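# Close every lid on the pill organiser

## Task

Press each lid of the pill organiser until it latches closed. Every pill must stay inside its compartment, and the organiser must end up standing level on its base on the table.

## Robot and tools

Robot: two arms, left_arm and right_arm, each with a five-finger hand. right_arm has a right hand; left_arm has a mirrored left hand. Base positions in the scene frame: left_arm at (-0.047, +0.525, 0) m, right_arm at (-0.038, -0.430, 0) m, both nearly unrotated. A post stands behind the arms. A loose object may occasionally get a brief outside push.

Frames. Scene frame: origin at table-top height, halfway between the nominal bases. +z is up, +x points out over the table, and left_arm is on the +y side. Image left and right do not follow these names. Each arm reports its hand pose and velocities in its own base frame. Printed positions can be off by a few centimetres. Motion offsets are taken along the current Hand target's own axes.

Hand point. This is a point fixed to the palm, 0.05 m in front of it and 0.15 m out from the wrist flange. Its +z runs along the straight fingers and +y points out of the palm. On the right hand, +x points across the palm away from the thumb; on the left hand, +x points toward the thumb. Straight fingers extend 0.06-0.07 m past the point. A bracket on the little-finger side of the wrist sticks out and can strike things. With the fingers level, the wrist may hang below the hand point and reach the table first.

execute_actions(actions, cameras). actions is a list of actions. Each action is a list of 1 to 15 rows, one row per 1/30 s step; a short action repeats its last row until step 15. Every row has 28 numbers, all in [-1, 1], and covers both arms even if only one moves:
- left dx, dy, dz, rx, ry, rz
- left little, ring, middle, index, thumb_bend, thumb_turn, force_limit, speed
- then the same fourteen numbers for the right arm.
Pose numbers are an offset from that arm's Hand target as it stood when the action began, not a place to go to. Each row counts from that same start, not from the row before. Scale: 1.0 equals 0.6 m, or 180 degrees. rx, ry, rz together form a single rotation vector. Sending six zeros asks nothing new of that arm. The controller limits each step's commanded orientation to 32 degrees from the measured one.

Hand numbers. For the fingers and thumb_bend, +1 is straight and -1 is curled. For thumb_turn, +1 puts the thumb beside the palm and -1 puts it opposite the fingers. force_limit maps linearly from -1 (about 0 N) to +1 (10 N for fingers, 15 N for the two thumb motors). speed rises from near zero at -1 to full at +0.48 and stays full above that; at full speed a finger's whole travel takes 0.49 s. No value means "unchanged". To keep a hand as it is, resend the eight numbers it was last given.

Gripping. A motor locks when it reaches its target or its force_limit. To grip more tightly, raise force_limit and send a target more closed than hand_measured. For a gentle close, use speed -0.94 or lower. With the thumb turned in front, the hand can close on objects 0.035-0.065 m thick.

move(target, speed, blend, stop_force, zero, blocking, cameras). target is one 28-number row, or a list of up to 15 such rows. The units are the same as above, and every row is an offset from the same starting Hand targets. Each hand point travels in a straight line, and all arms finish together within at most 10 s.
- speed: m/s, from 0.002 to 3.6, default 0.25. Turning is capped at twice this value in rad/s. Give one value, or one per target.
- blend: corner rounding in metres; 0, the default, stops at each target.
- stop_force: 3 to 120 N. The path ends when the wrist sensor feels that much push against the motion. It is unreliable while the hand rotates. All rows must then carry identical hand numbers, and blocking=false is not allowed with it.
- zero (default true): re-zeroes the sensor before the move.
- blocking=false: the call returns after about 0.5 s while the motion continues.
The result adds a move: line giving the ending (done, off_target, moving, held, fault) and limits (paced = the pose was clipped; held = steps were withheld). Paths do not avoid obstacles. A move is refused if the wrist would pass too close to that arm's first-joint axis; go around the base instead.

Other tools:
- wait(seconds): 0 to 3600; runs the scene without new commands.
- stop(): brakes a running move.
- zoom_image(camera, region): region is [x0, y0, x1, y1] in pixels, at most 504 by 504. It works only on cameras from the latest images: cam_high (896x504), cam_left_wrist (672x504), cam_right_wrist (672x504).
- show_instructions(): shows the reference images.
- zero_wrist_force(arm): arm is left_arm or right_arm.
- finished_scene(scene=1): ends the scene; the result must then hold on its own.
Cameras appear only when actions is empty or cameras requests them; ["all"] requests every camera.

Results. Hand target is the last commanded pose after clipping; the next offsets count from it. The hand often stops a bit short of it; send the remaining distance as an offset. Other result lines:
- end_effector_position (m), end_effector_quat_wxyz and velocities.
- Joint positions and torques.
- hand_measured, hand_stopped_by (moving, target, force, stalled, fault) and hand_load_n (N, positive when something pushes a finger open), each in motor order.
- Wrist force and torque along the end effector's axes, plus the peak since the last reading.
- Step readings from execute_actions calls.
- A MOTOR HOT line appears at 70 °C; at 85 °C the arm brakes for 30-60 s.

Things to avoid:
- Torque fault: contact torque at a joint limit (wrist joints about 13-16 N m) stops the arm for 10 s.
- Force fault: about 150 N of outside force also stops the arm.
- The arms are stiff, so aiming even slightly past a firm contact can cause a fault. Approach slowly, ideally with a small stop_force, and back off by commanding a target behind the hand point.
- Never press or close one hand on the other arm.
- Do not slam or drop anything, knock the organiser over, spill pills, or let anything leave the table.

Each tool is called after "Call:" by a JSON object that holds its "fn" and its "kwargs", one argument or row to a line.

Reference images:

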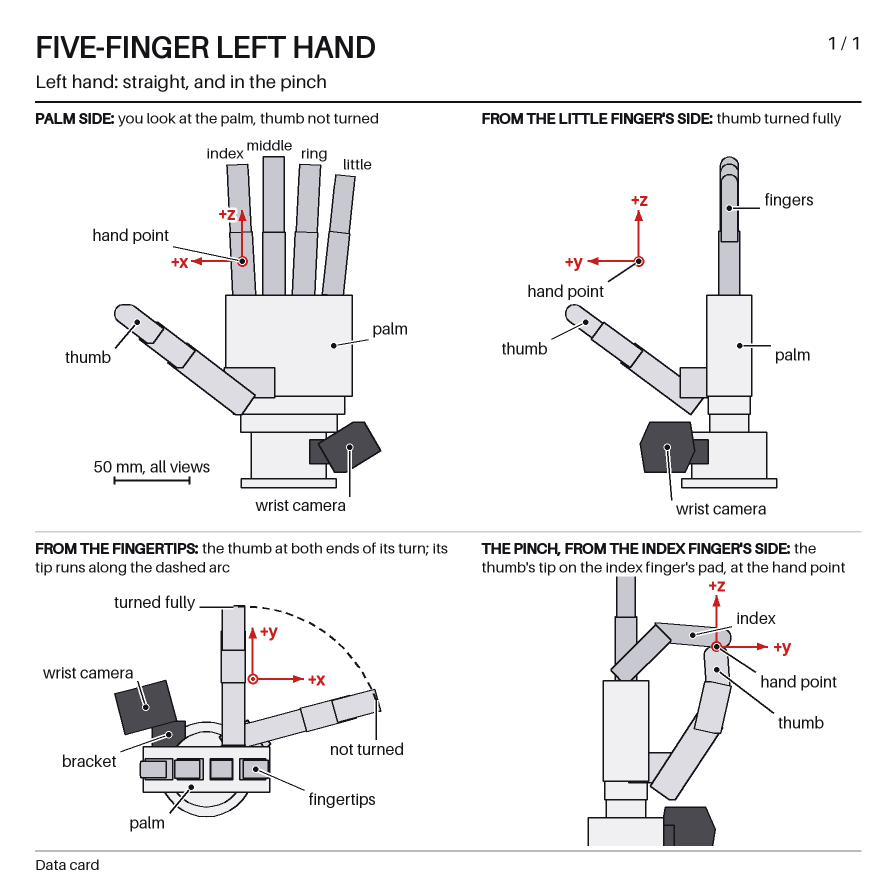

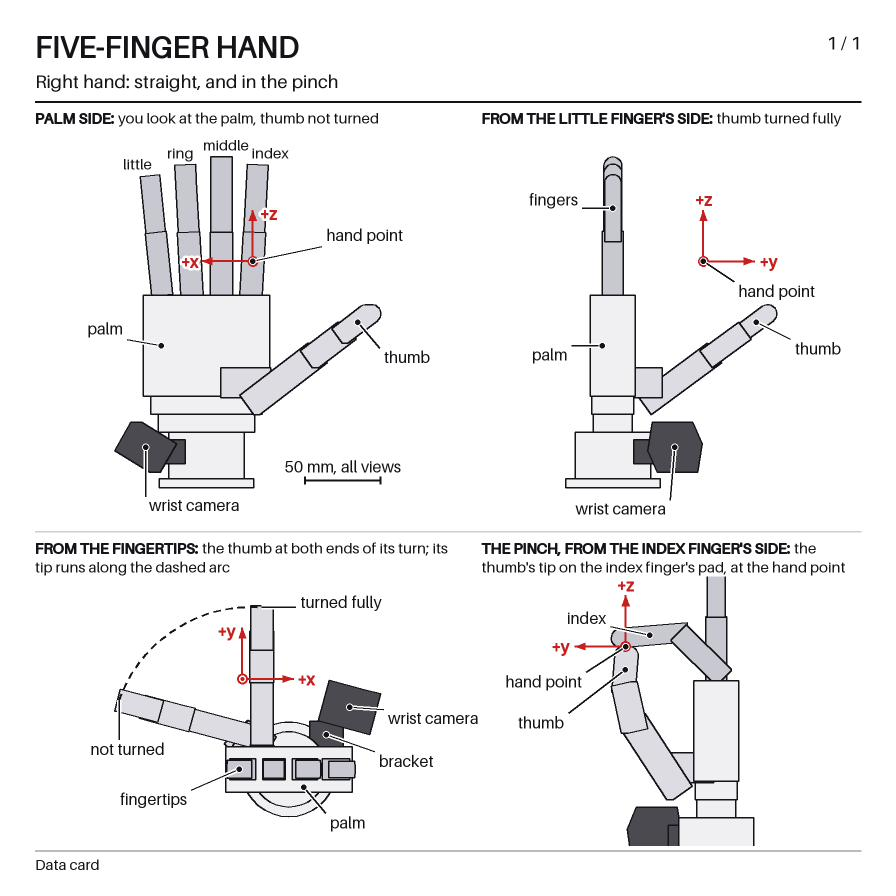

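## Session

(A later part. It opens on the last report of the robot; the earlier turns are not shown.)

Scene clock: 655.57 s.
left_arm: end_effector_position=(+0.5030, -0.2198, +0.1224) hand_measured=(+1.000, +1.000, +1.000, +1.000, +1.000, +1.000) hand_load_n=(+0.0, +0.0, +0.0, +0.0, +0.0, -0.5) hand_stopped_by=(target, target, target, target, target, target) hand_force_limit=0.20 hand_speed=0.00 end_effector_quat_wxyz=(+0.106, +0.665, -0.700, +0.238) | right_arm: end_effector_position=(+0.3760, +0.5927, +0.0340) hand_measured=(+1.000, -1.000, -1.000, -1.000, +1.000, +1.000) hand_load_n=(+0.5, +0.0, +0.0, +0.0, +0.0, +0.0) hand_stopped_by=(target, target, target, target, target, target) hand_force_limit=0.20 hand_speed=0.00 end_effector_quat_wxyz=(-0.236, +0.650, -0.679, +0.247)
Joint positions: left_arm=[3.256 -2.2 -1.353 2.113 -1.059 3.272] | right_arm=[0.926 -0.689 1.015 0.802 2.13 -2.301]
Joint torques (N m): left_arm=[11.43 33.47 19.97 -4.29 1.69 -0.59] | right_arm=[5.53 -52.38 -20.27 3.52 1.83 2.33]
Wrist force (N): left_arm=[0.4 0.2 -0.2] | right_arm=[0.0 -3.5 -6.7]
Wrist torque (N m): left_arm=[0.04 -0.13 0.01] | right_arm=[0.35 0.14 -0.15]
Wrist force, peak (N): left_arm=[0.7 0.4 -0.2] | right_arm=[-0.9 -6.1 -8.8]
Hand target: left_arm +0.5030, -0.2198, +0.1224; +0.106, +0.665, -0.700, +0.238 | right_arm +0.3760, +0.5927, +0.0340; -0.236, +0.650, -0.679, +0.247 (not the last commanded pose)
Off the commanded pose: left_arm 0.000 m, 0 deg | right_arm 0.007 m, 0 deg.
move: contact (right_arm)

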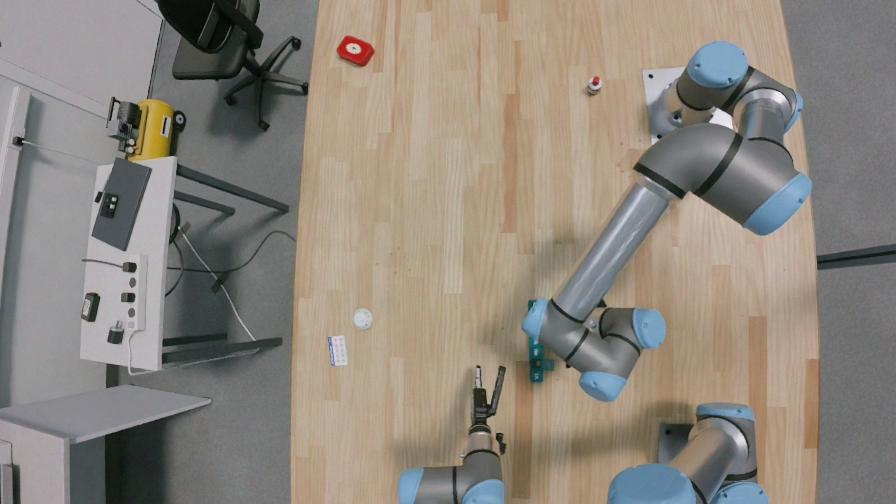

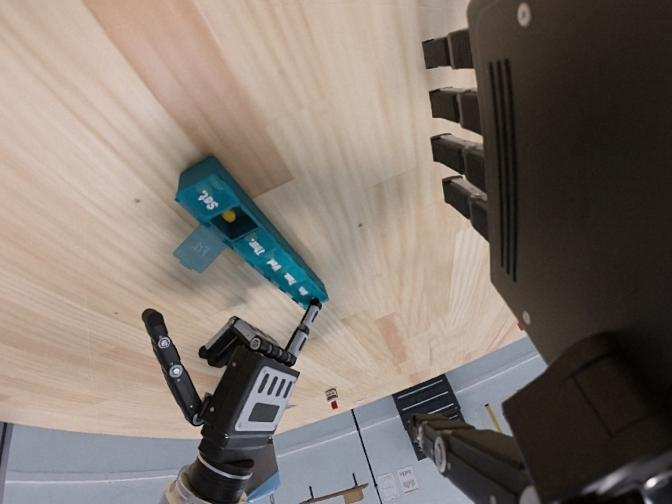

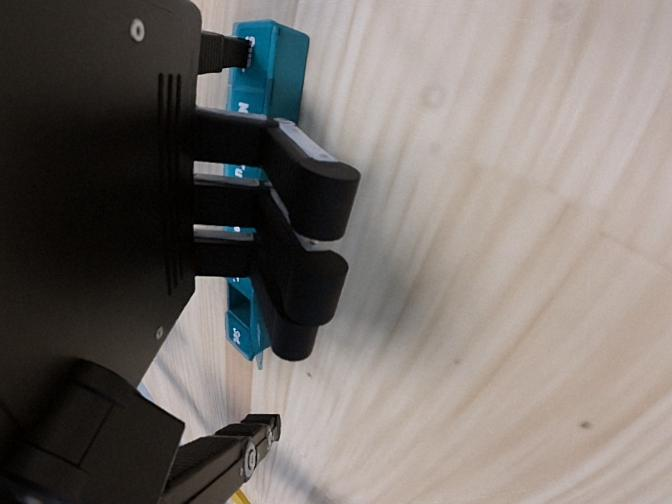

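Call:
{"fn": "move", "kwargs": {
  "target": [0,0,0,0,0,0,1,1,1,1,1,1,0.2,0,0,0.0129,0.0153,0,0,0,1,-1,-1,-1,1,1,0.2,0],
  "cameras": ["all"],
  "speed": 0.008,
  "stop_force": 16,
  "zero": false
}}

Call:
{"fn": "zoom_image", "kwargs": {
  "camera": "cam_left_wrist",
  "region": [160, 180, 350, 370]
}}

Call:
{"fn": "zoom_image", "kwargs": {
  "camera": "cam_right_wrist",
  "region": [190, 0, 340, 150]
}}

Scene clock: 665.27 s.
left_arm: end_effector_position=(+0.5030, -0.2198, +0.1224) hand_measured=(+1.000, +1.000, +1.000, +1.000, +1.000, +1.000) hand_load_n=(+0.0, +0.0, +0.0, +0.0, +0.0, +0.0) hand_stopped_by=(target, target, target, target, target, target) hand_force_limit=0.20 hand_speed=0.00 end_effector_quat_wxyz=(+0.106, +0.665, -0.700, +0.238) | right_arm: end_effector_position=(+0.3760, +0.5927, +0.0311) hand_measured=(+1.000, -1.000, -1.000, -1.000, +1.000, +1.000) hand_load_n=(+0.5, +0.0, +0.0, +0.0, +0.0, +0.0) hand_stopped_by=(target, target, target, target, target, target) hand_force_limit=0.20 hand_speed=0.00 end_effector_quat_wxyz=(-0.236, +0.649, -0.679, +0.247)
Joint positions: left_arm=[3.256 -2.2 -1.353 2.113 -1.059 3.272] | right_arm=[0.926 -0.687 1.018 0.796 2.13 -2.3]
Joint torques (N m): left_arm=[11.16 34.22 20.59 -4.18 1.37 -0.62] | right_arm=[-7.46 -49.77 -21.04 3.25 0.49 2.41]
Wrist force (N): left_arm=[0.6 0.1 -0.2] | right_arm=[0.7 -4.8 -9.7]
Wrist torque (N m): left_arm=[0.03 -0.15 0.03] | right_arm=[0.59 0.33 -0.19]
Wrist force, peak (N): left_arm=[0.6 0.5 -0.2] | right_arm=[-1.4 -9.3 -13.8]
Hand target: left_arm +0.5030, -0.2198, +0.1224; +0.106, +0.665, -0.700, +0.238 | right_arm +0.3760, +0.5927, +0.0311; -0.236, +0.649, -0.679, +0.247 (not the last commanded pose)
Off the commanded pose: left_arm 0.000 m, 0 deg | right_arm 0.009 m, 0 deg.
move: contact (right_arm)

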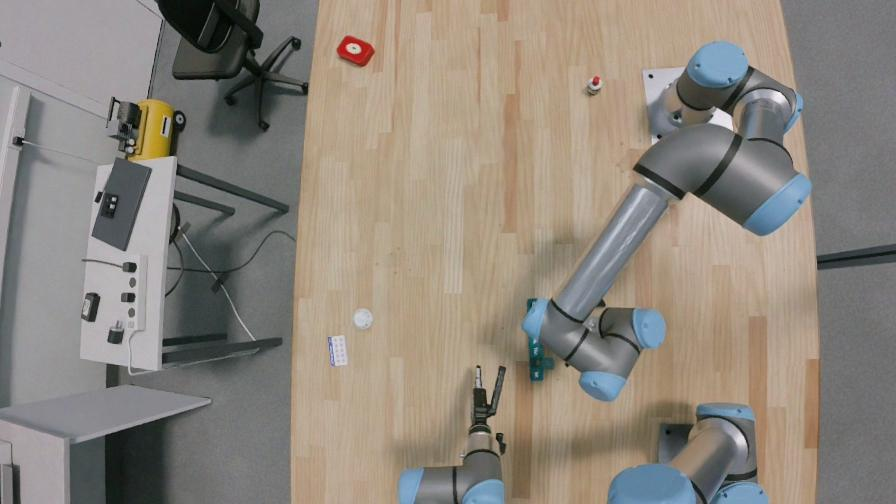

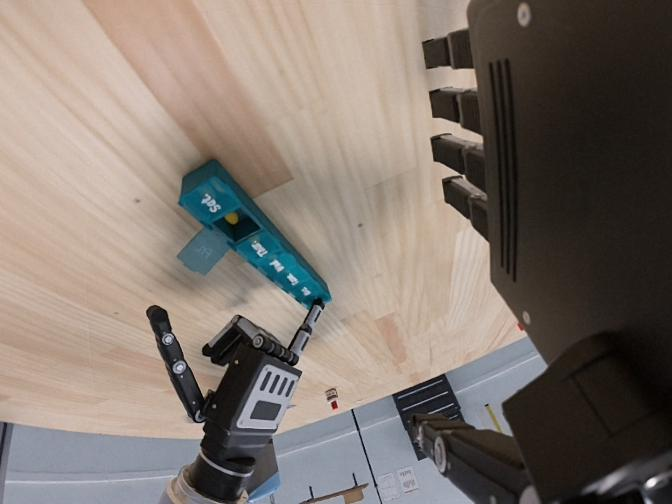

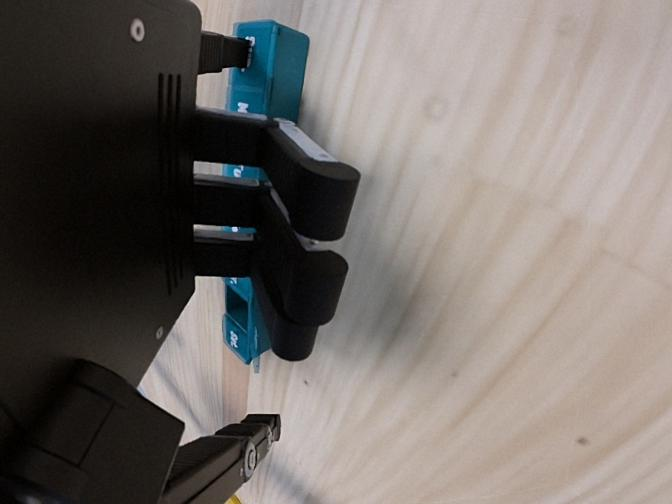

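Scaled by 2.653 from the camera's image (finer frame: 960x720).

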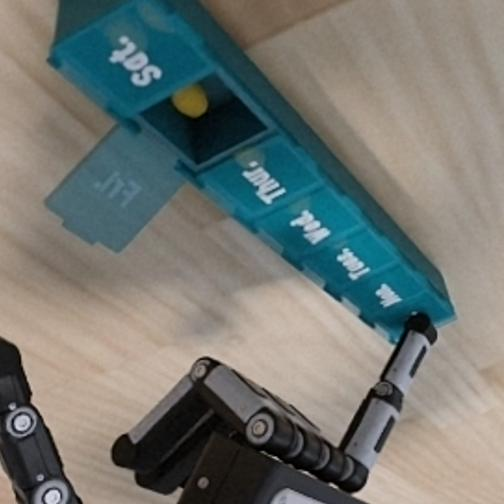

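Scaled by 3.360 from the camera's image (finer frame: 960x720).

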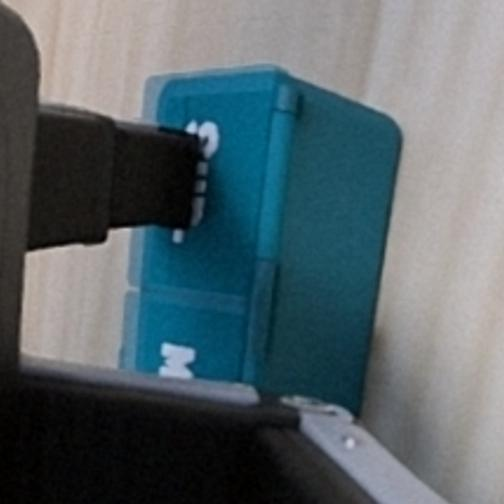

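Call:
{"fn": "move", "kwargs": {
  "target": [0,0,0,0,0,0,1,1,1,1,1,1,0.2,0,0,-0.0429,-0.051,0,0,0,1,-1,-1,-1,1,1,0.2,0],
  "cameras": ["all"],
  "speed": 0.04
}}

Call:
{"fn": "zoom_image", "kwargs": {
  "camera": "cam_left_wrist",
  "region": [250, 240, 350, 340]
}}

Call:
{"fn": "zoom_image", "kwargs": {
  "camera": "cam_right_wrist",
  "region": [190, 0, 390, 200]
}}

Call:
{"fn": "zoom_image", "kwargs": {
  "camera": "cam_high",
  "region": [520, 290, 620, 390]
}}

Scene clock: 674.10 s.
left_arm: end_effector_position=(+0.5030, -0.2198, +0.1224) hand_measured=(+1.000, +1.000, +1.000, +1.000, +1.000, +1.000) hand_load_n=(+0.0, +0.0, +0.0, +0.0, +0.0, +0.0) hand_stopped_by=(target, target, target, target, target, target) hand_force_limit=0.20 hand_speed=0.00 end_effector_quat_wxyz=(+0.106, +0.665, -0.700, +0.238) | right_arm: end_effector_position=(+0.3760, +0.5927, +0.0713) hand_measured=(+1.000, -1.000, -1.000, -1.000, +1.000, +1.000) hand_load_n=(+0.0, +0.0, +0.0, +0.0, +0.0, -0.5) hand_stopped_by=(target, target, target, target, target, target) hand_force_limit=0.20 hand_speed=0.00 end_effector_quat_wxyz=(-0.236, +0.649, -0.679, +0.247) end_effector_velocity=(+0.000, +0.000, -0.003) end_effector_angular_velocity=(+0.001, -0.002, +0.000)
Joint positions: left_arm=[3.256 -2.2 -1.353 2.113 -1.059 3.272] | right_arm=[0.926 -0.719 0.972 0.875 2.13 -2.301]
Joint velocities: left_arm=[within noise] | right_arm=[0 0.002 0.004 -0.008 0 -0.001]
Joint torques (N m): left_arm=[10.95 34.41 21.02 -4.18 1.54 -0.41] | right_arm=[-10.19 -40.17 -9.99 -0.23 2.75 -1.41]
Wrist force (N): left_arm=[0.4 0.4 0.0] | right_arm=[0.8 0.7 -0.4]
Wrist torque (N m): left_arm=[0.06 -0.12 0.00] | right_arm=[0.00 -0.14 0.15]
Wrist force, peak (N): left_arm=[0.5 0.4 -0.4] | right_arm=[0.7 -4.9 -10.0]
Hand target: left_arm +0.5030, -0.2198, +0.1224; +0.106, +0.665, -0.700, +0.238 | right_arm +0.3760, +0.5927, +0.0711; -0.236, +0.649, -0.679, +0.247
Off the commanded pose: left_arm 0.000 m, 0 deg | right_arm 0.000 m, 0 deg.
move: done

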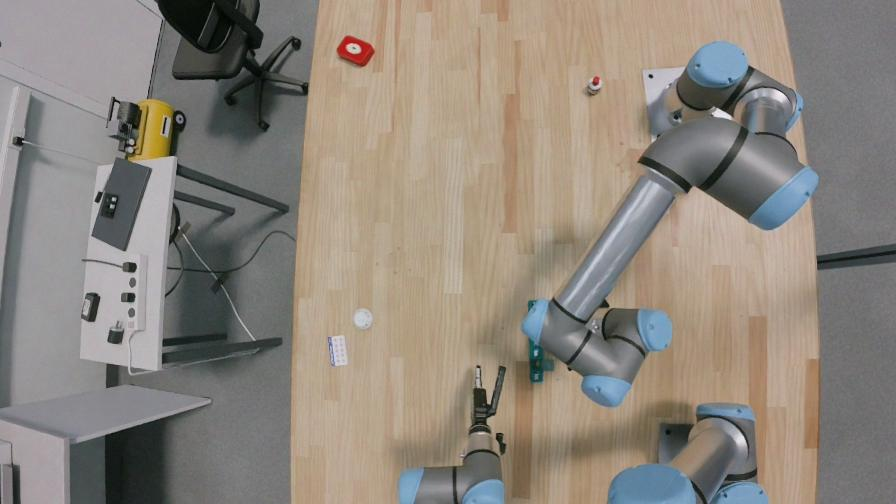

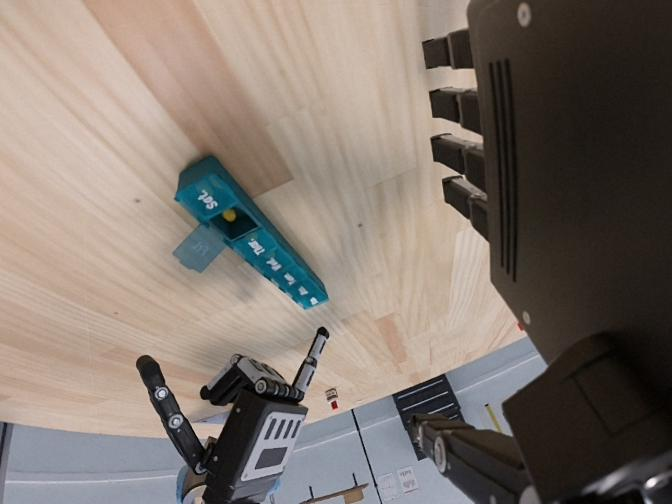

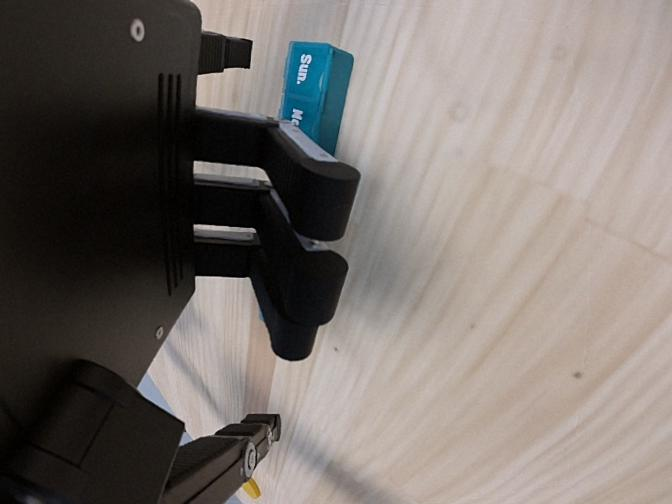

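Scaled by 5.040 from the camera's image (finer frame: 960x720).

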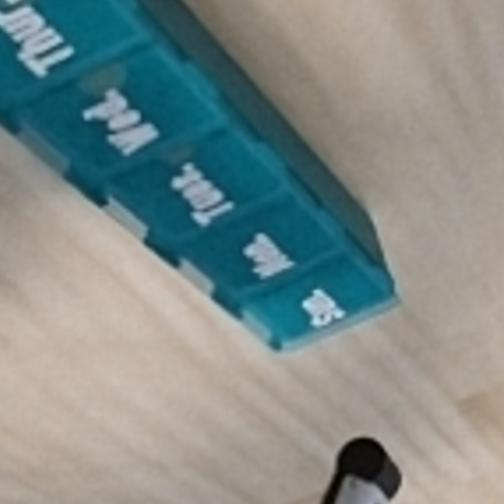

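Scaled by 2.520 from the camera's image (finer frame: 960x720).

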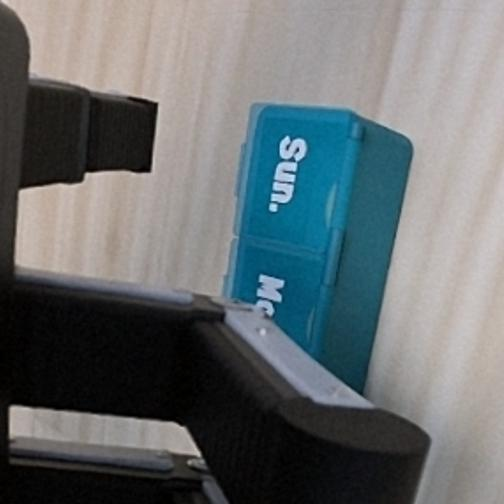

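Scaled by 5.040.

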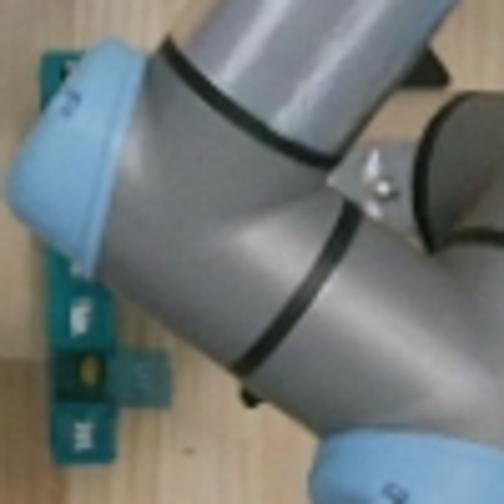

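Call:
{"fn": "move", "kwargs": {
  "target": [0,0,0,0,0,0,1,1,1,1,1,1,0.2,0,-0.2458,0.0789,-0.0662,0,0,0,1,-1,-1,-1,1,1,0.2,0],
  "cameras": ["all"],
  "speed": 0.1
}}

Call:
{"fn": "zoom_image", "kwargs": {
  "camera": "cam_left_wrist",
  "region": [130, 150, 350, 370]
}}

Call:
{"fn": "zoom_image", "kwargs": {
  "camera": "cam_right_wrist",
  "region": [190, 0, 340, 150]
}}

Call:
{"fn": "zoom_image", "kwargs": {
  "camera": "cam_high",
  "region": [520, 290, 620, 390]
}}

Scene clock: 698.97 s.
left_arm: end_effector_position=(+0.5030, -0.2198, +0.1224) hand_measured=(+1.000, +1.000, +1.000, +1.000, +1.000, +1.000) hand_load_n=(+0.0, +0.0, +0.0, +0.0, +0.0, +0.0) hand_stopped_by=(target, target, target, target, target, target) hand_force_limit=0.20 hand_speed=0.00 end_effector_quat_wxyz=(+0.106, +0.665, -0.700, +0.238) | right_arm: end_effector_position=(+0.3338, +0.7048, +0.0709) hand_measured=(+1.000, -1.000, -1.000, -1.000, +1.000, +1.000) hand_load_n=(+0.0, +0.0, +0.0, +0.0, +0.0, +0.0) hand_stopped_by=(target, target, target, target, target, target) hand_force_limit=0.20 hand_speed=0.00 end_effector_quat_wxyz=(-0.240, +0.649, -0.678, +0.245)
Joint positions: left_arm=[3.256 -2.2 -1.353 2.113 -1.059 3.272] | right_arm=[1.072 -0.34 0.258 1.29 2.185 -2.143]
Joint torques (N m): left_arm=[11.16 34.02 20.62 -4.34 1.36 -0.76] | right_arm=[3.07 -49.81 -23.67 2.46 -1.36 -1.57]
Wrist force (N): left_arm=[0.4 0.2 -0.2] | right_arm=[0.9 0.6 -0.4]
Wrist torque (N m): left_arm=[0.04 -0.12 0.01] | right_arm=[-0.01 -0.16 0.04]
Wrist force, peak (N): left_arm=[0.5 0.5 -0.2] | right_arm=[-0.9 1.4 -0.9]
Hand target: left_arm +0.5030, -0.2198, +0.1224; +0.106, +0.665, -0.700, +0.238 | right_arm +0.3337, +0.7048, +0.0708; -0.240, +0.650, -0.678, +0.245 (not the last commanded pose)
Off the commanded pose: left_arm 0.000 m, 0 deg | right_arm 0.040 m, 1 deg.
move: held (right_arm; a check stopped the path); limits=held
pose unreachable (right arm): on one or more control steps of this call, first in action 0 (counted from 0), this arm could not follow its commanded pose, so it was not sent that pose on those steps. It may still have moved: this result reports where it is.
cause: moving toward the commanded pose would bring a part of the arm too close to another arm (a part of this arm just beyond joint 4 (wrist 1) and a part of the left arm just beyond its joint 2 (shoulder lift), 10 mm apart when this arm was first held).

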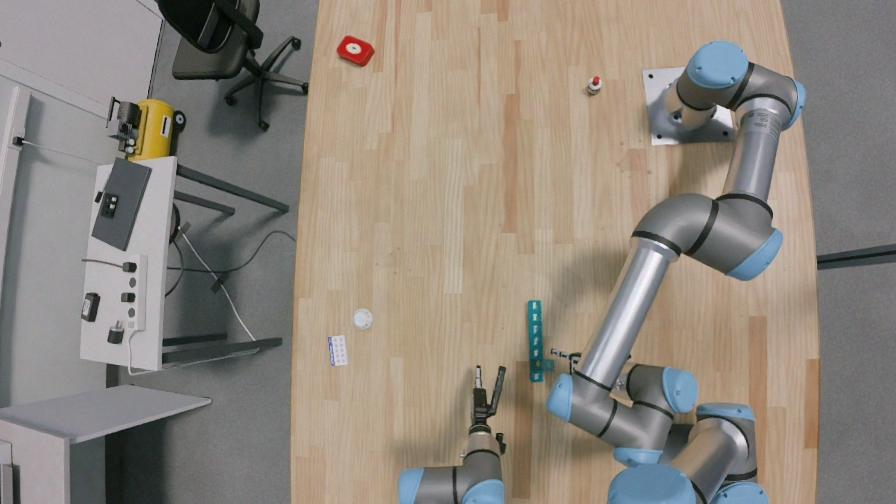

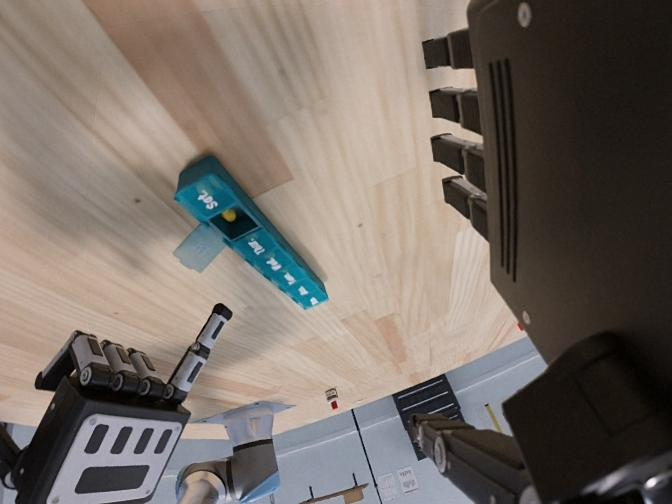

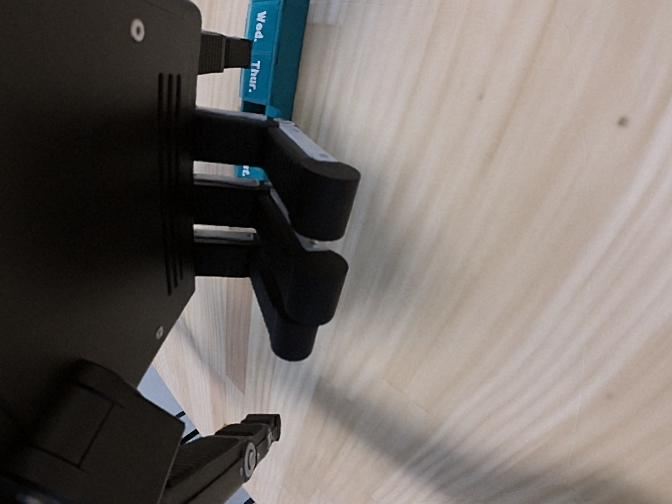

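Scaled by 2.291 from the camera's image (finer frame: 960x720).

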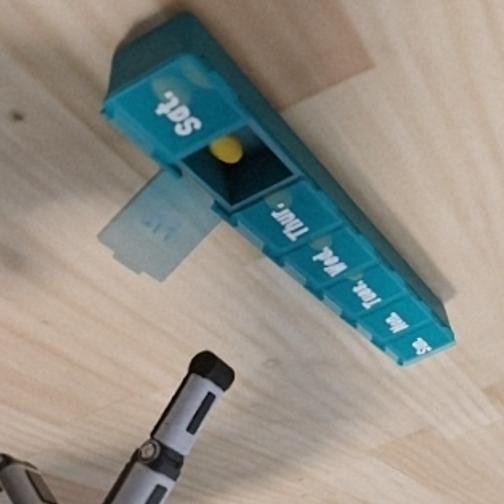

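Scaled by 3.360 from the camera's image (finer frame: 960x720).

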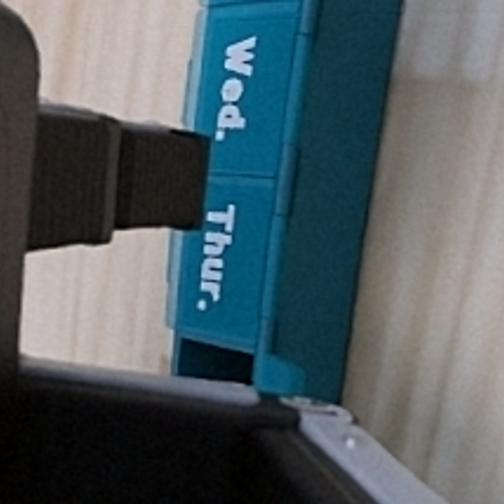

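Scaled by 5.040.

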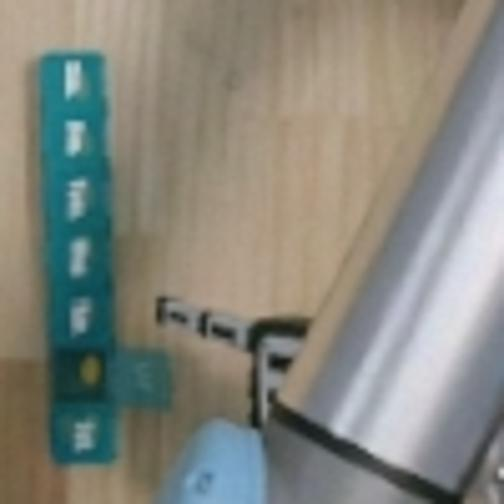

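Call:
{"fn": "move", "kwargs": {
  "target": [0,0,0,0,0,0,1,1,1,1,1,1,0.2,0,0.0563,0.084,-0.0814,-0.001,0.0027,-0.0005,1,-1,-1,-1,1,1,0.2,0],
  "speed": 0.08
}}

Call:
{"fn": "move", "kwargs": {
  "target": [0,0,0,0,0,0,1,1,1,1,1,1,0.2,0,0,0,0,0,0,0,-1,-1,-1,1,1,1,0.2,0],
  "cameras": ["all"]
}}

Call:
{"fn": "zoom_image", "kwargs": {
  "camera": "cam_left_wrist",
  "region": [130, 150, 350, 370]
}}

Call:
{"fn": "zoom_image", "kwargs": {
  "camera": "cam_high",
  "region": [520, 290, 620, 390]
}}

Scene clock: 720.60 s.
left_arm: end_effector_position=(+0.5030, -0.2198, +0.1224) hand_measured=(+1.000, +1.000, +1.000, +1.000, +1.000, +1.000) hand_load_n=(+0.0, +0.0, +0.0, +0.0, +0.0, +0.0) hand_stopped_by=(target, target, target, target, target, target) hand_force_limit=0.20 hand_speed=0.00 end_effector_quat_wxyz=(+0.106, +0.665, -0.700, +0.238) | right_arm: end_effector_position=(+0.3299, +0.7032, +0.0709) hand_measured=(+1.000, -1.000, -1.000, -1.000, +1.000, +1.000) hand_load_n=(-0.5, +0.0, +0.0, +0.0, +0.0, +0.0) hand_stopped_by=(target, target, target, target, target, target) hand_force_limit=0.20 hand_speed=0.00 end_effector_quat_wxyz=(-0.239, +0.650, -0.678, +0.246)
Joint positions: left_arm=[3.256 -2.2 -1.353 2.113 -1.059 3.272] | right_arm=[1.076 -0.356 0.291 1.278 2.186 -2.137]
Joint torques (N m): left_arm=[11.12 33.82 19.78 -4.16 1.59 -0.48] | right_arm=[-1.2 -63.77 -13.2 3.15 -0.15 2.31]
Wrist force (N): left_arm=[0.3 0.3 -0.1] | right_arm=[0.9 0.8 -0.4]
Wrist torque (N m): left_arm=[0.05 -0.11 0.00] | right_arm=[0.01 -0.15 0.04]
Wrist force, peak (N): left_arm=[0.6 0.4 -0.3] | right_arm=[1.1 1.8 -1.0]
Hand target: left_arm +0.5030, -0.2198, +0.1224; +0.106, +0.665, -0.700, +0.238 | right_arm +0.3299, +0.7032, +0.0710; -0.239, +0.650, -0.679, +0.246 (not the last commanded pose)
Off the commanded pose: left_arm 0.000 m, 0 deg | right_arm 0.074 m, 0 deg.
move: held (right_arm; a check stopped the path); limits=held
pose unreachable (right arm): on one or more control steps of this call, first in action 0 (counted from 0), this arm could not follow its commanded pose, so it was not sent that pose on those steps. It may still have moved: this result reports where it is.
cause: moving toward the commanded pose would bring a part of the arm too close to another arm (a part of this arm just beyond joint 4 (wrist 1) and a part of the left arm just beyond its joint 2 (shoulder lift), 8 mm apart when this arm was first held).

Scene clock: 721.63 s.
left_arm: end_effector_position=(+0.5030, -0.2198, +0.1224) hand_measured=(+1.000, +1.000, +1.000, +1.000, +1.000, +1.000) hand_load_n=(+0.0, -0.5, +0.0, +0.0, +0.0, +0.0) hand_stopped_by=(target, target, target, target, target, target) hand_force_limit=0.20 hand_speed=0.00 end_effector_quat_wxyz=(+0.106, +0.665, -0.700, +0.238) | right_arm: end_effector_position=(+0.3299, +0.7032, +0.0710) hand_measured=(-1.000, -1.000, -1.000, +1.000, +1.000, +1.000) hand_load_n=(+0.0, +0.0, +0.0, +0.0, +0.0, +0.0) hand_stopped_by=(target, target, target, target, target, target) hand_force_limit=0.20 hand_speed=0.00 end_effector_quat_wxyz=(-0.239, +0.650, -0.679, +0.246)
Joint positions: left_arm=[3.256 -2.2 -1.353 2.113 -1.059 3.272] | right_arm=[1.076 -0.356 0.292 1.278 2.186 -2.137]
Joint torques (N m): left_arm=[11.26 34.48 20.61 -4.09 1.48 -0.57] | right_arm=[5.6 -64.21 -12.33 0.31 2.61 2.46]
Wrist force (N): left_arm=[0.3 0.3 0.0] | right_arm=[0.6 0.7 -0.2]
Wrist torque (N m): left_arm=[0.04 -0.11 0.00] | right_arm=[-0.02 -0.12 0.02]
Wrist force, peak (N): left_arm=[0.5 0.5 -0.4] | right_arm=[0.9 0.7 -0.8]
Hand target: left_arm +0.5030, -0.2198, +0.1224; +0.106, +0.665, -0.700, +0.238 | right_arm +0.3299, +0.7032, +0.0710; -0.239, +0.650, -0.679, +0.246
Off the commanded pose: left_arm 0.000 m, 0 deg | right_arm 0.000 m, 0 deg.
move: done

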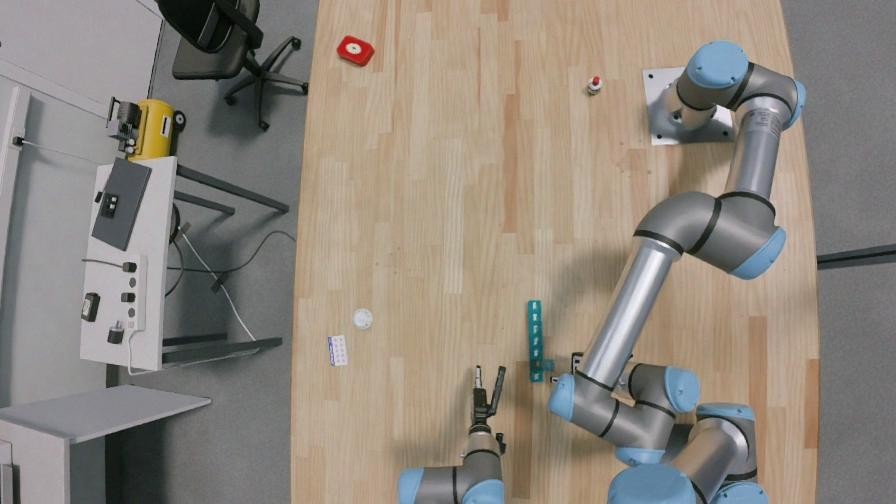

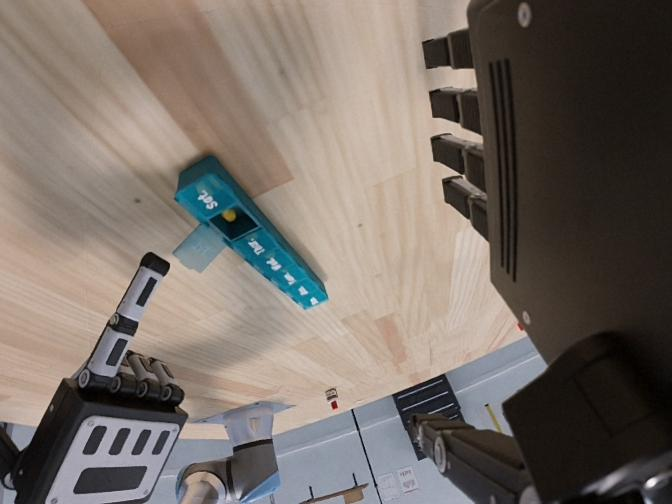

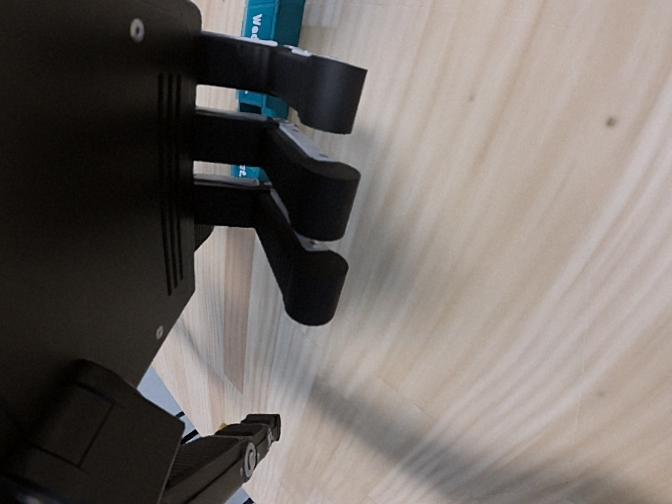

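Scaled by 2.291 from the camera's image (finer frame: 960x720).

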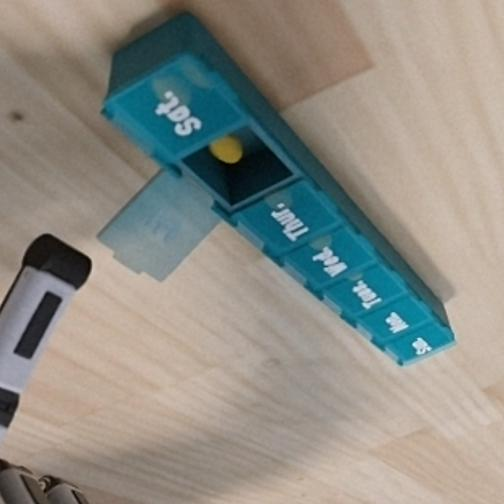

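Scaled by 5.040.

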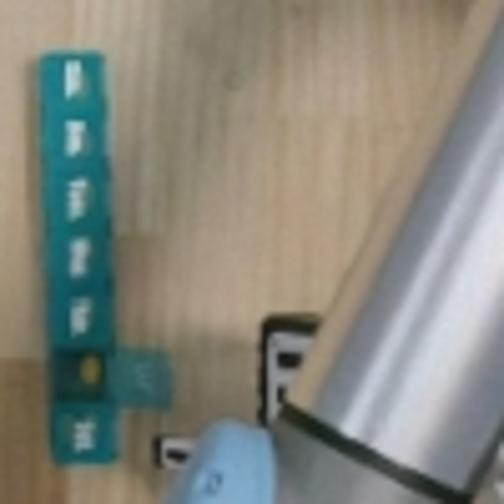

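Call:
{"fn": "move", "kwargs": {
  "target": [
    [0,0,0,0,0,0,1,1,1,1,1,1,0.2,0,0.0533,-0.0043,-0.0051,0,0,0,-1,-1,-1,1,1,1,0.2,0],
    [0,0,0,0,0,0,1,1,1,1,1,1,0.2,0,0.0533,0.0151,-0.0214,0,0,0,-1,-1,-1,1,1,1,0.2,0]
  ],
  "cameras": ["all"],
  "speed": 0.08
}}

Call:
{"fn": "zoom_image", "kwargs": {
  "camera": "cam_left_wrist",
  "region": [130, 150, 350, 370]
}}

Call:
{"fn": "zoom_image", "kwargs": {
  "camera": "cam_high",
  "region": [520, 290, 620, 390]
}}

Scene clock: 733.87 s.
left_arm: end_effector_position=(+0.5030, -0.2198, +0.1224) hand_measured=(+1.000, +1.000, +1.000, +1.000, +1.000, +1.000) hand_load_n=(+0.0, +0.0, +0.0, +0.0, +0.0, +0.0) hand_stopped_by=(target, target, target, target, target, target) hand_force_limit=0.20 hand_speed=0.00 end_effector_quat_wxyz=(+0.106, +0.665, -0.700, +0.238) | right_arm: end_effector_position=(+0.3134, +0.6719, +0.0749) hand_measured=(-1.000, -1.000, -1.000, +1.000, +1.000, +1.000) hand_load_n=(+0.0, +0.0, +0.0, +0.0, +0.0, +0.0) hand_stopped_by=(target, target, target, target, target, target) hand_force_limit=0.20 hand_speed=0.00 end_effector_quat_wxyz=(-0.239, +0.650, -0.679, +0.246)
Joint positions: left_arm=[3.256 -2.2 -1.353 2.113 -1.059 3.272] | right_arm=[1.075 -0.541 0.648 1.107 2.186 -2.138]
Joint torques (N m): left_arm=[11.23 34.2 19.43 -4 1.54 -0.46] | right_arm=[-8.63 -46.79 -23 0.05 -1.13 -1.88]
Wrist force (N): left_arm=[0.6 0.3 -0.2] | right_arm=[0.5 0.5 -0.2]
Wrist torque (N m): left_arm=[0.05 -0.15 0.02] | right_arm=[-0.04 -0.10 0.00]
Wrist force, peak (N): left_arm=[0.6 0.6 -0.2] | right_arm=[0.5 1.4 -0.9]
Hand target: left_arm +0.5030, -0.2198, +0.1224; +0.106, +0.665, -0.700, +0.238 | right_arm +0.3134, +0.6718, +0.0748; -0.239, +0.650, -0.679, +0.246
Off the commanded pose: left_arm 0.000 m, 0 deg | right_arm 0.000 m, 0 deg.
move: done

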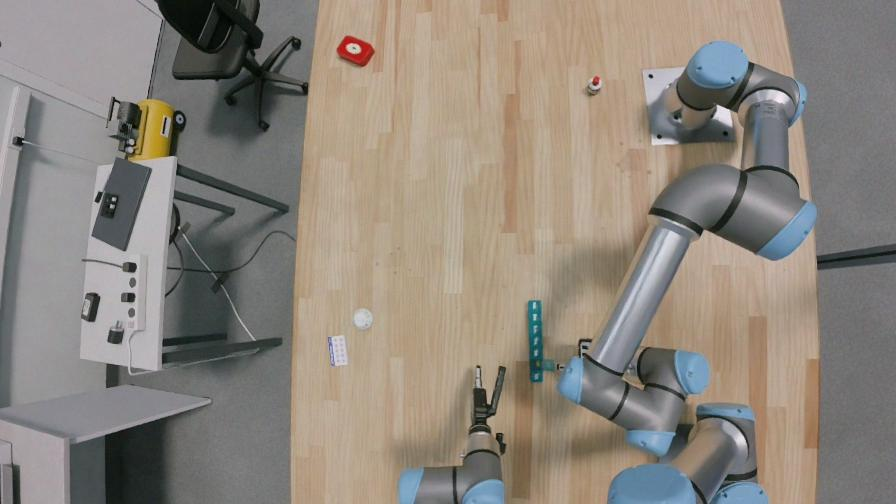

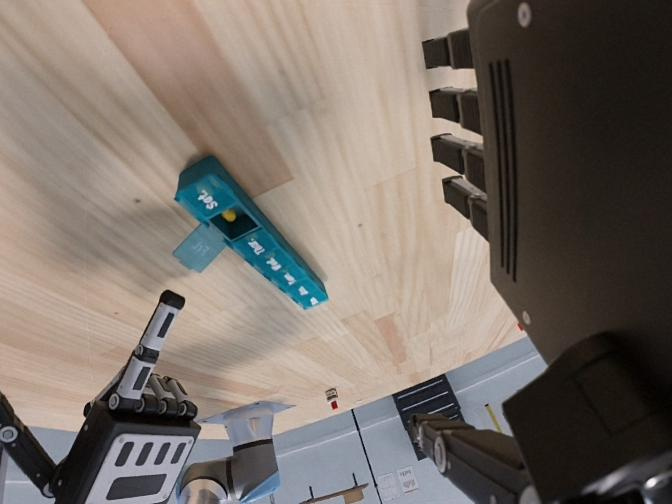

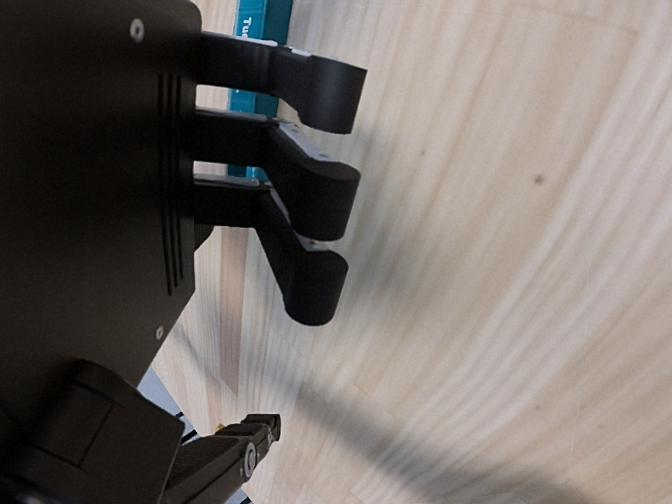

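Scaled by 2.291 from the camera's image (finer frame: 960x720).

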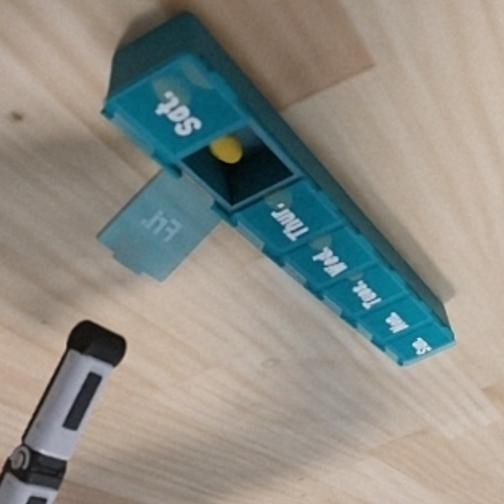

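Scaled by 5.040.

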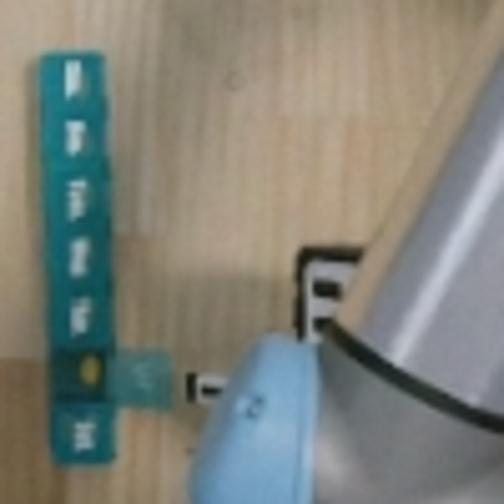

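Call:
{"fn": "move", "kwargs": {
  "target": [
    [0,0,0,0,0,0,1,1,1,1,1,1,0.2,0,-0.0008,0.0510,0.0465,0,0,0,-1,-1,-1,1,1,1,0.2,0],
    [0,0,0,0,0,0,1,1,1,1,1,1,0.2,0,-0.0008,0.0320,0.0602,0,0,0,-1,-1,-1,1,1,1,0.2,0]
  ],
  "cameras": ["all"],
  "speed": 0.04,
  "stop_force": 5
}}

Call:
{"fn": "zoom_image", "kwargs": {
  "camera": "cam_left_wrist",
  "region": [130, 150, 350, 370]
}}

Call:
{"fn": "zoom_image", "kwargs": {
  "camera": "cam_high",
  "region": [520, 290, 620, 390]
}}

Scene clock: 747.43 s.
left_arm: end_effector_position=(+0.5030, -0.2198, +0.1224) hand_measured=(+1.000, +1.000, +1.000, +1.000, +1.000, +1.000) hand_load_n=(+0.0, +0.0, +0.0, +0.0, +0.0, +0.0) hand_stopped_by=(target, target, target, target, target, target) hand_force_limit=0.20 hand_speed=0.00 end_effector_quat_wxyz=(+0.106, +0.665, -0.700, +0.238) | right_arm: end_effector_position=(+0.3220, +0.6722, +0.0348) hand_measured=(-1.000, -1.000, -1.000, +1.000, +1.000, +1.000) hand_load_n=(+0.0, +0.0, +0.0, +0.0, +0.0, +0.0) hand_stopped_by=(target, target, target, target, target, target) hand_force_limit=0.20 hand_speed=0.00 end_effector_quat_wxyz=(-0.239, +0.650, -0.679, +0.246)
Joint positions: left_arm=[3.256 -2.2 -1.353 2.113 -1.059 3.272] | right_arm=[1.064 -0.51 0.688 1.028 2.182 -2.15]
Joint torques (N m): left_arm=[11.27 34.63 18.74 -4.13 1.57 -0.49] | right_arm=[12.71 -59.91 -11.08 0.36 3.1 2.46]
Wrist force (N): left_arm=[0.5 0.2 -0.2] | right_arm=[0.6 0.4 -0.3]
Wrist torque (N m): left_arm=[0.04 -0.14 0.02] | right_arm=[-0.05 -0.13 0.13]
Wrist force, peak (N): left_arm=[0.4 0.6 -0.3] | right_arm=[0.7 1.4 -0.5]
Hand target: left_arm +0.5030, -0.2198, +0.1224; +0.106, +0.665, -0.700, +0.238 | right_arm +0.3220, +0.6722, +0.0348; -0.239, +0.650, -0.679, +0.246
Off the commanded pose: left_arm 0.000 m, 0 deg | right_arm 0.000 m, 0 deg.
move: done

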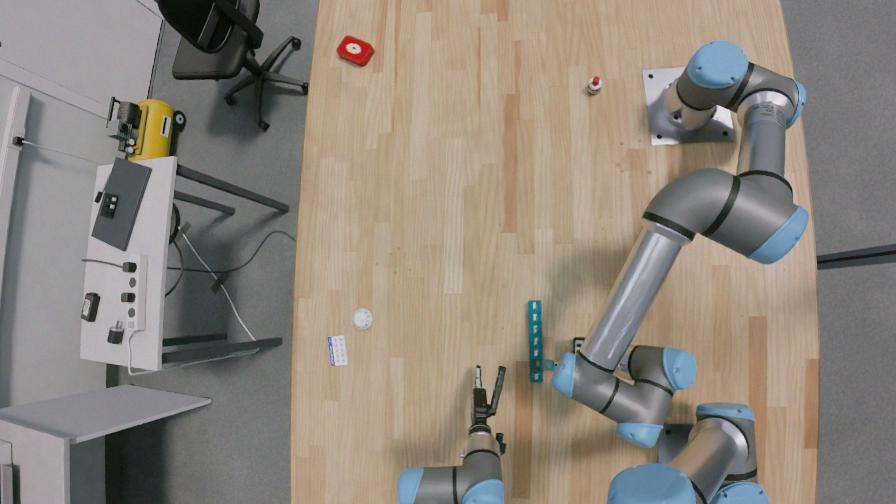

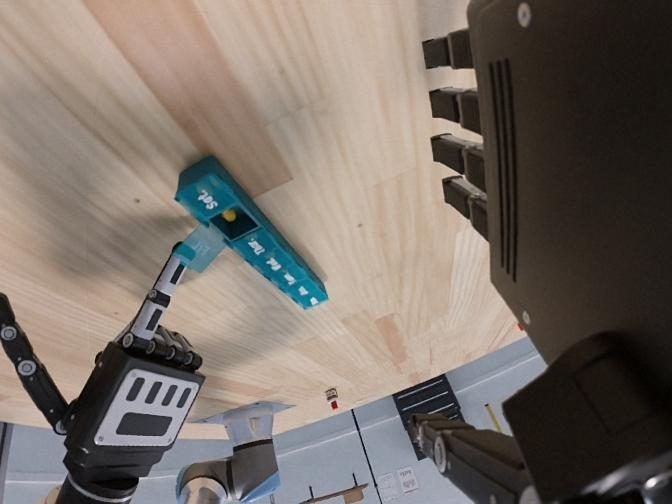

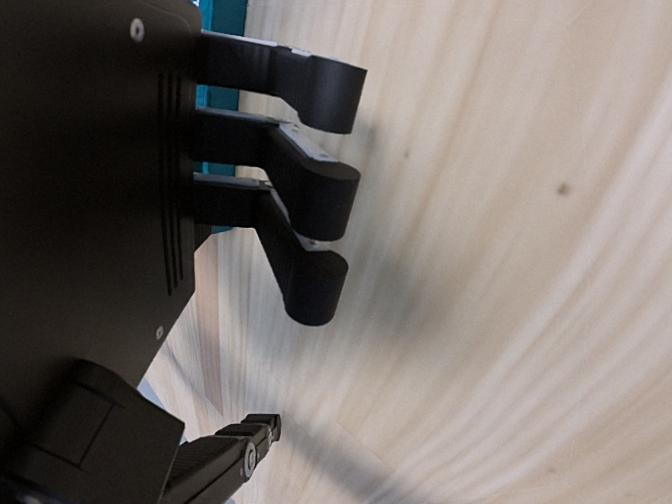

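Scaled by 2.291 from the camera's image (finer frame: 960x720).

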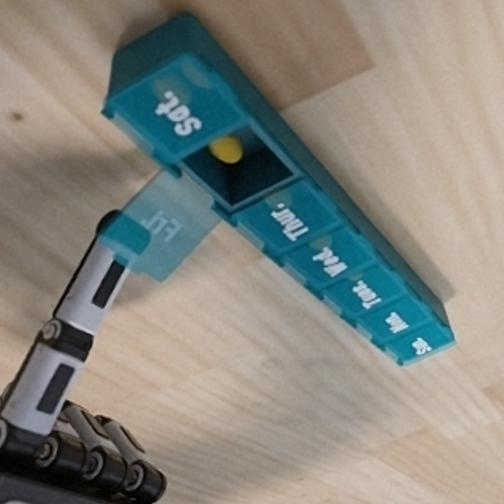

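Scaled by 5.040.

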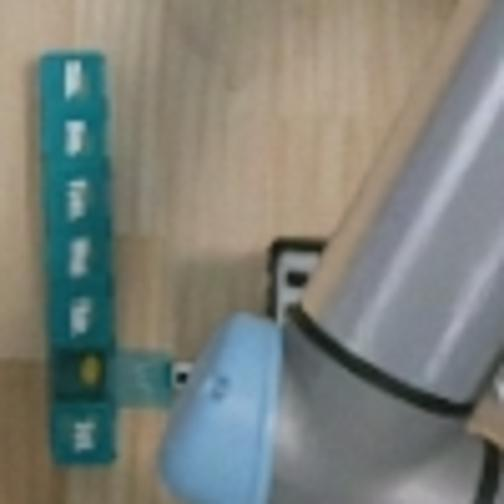

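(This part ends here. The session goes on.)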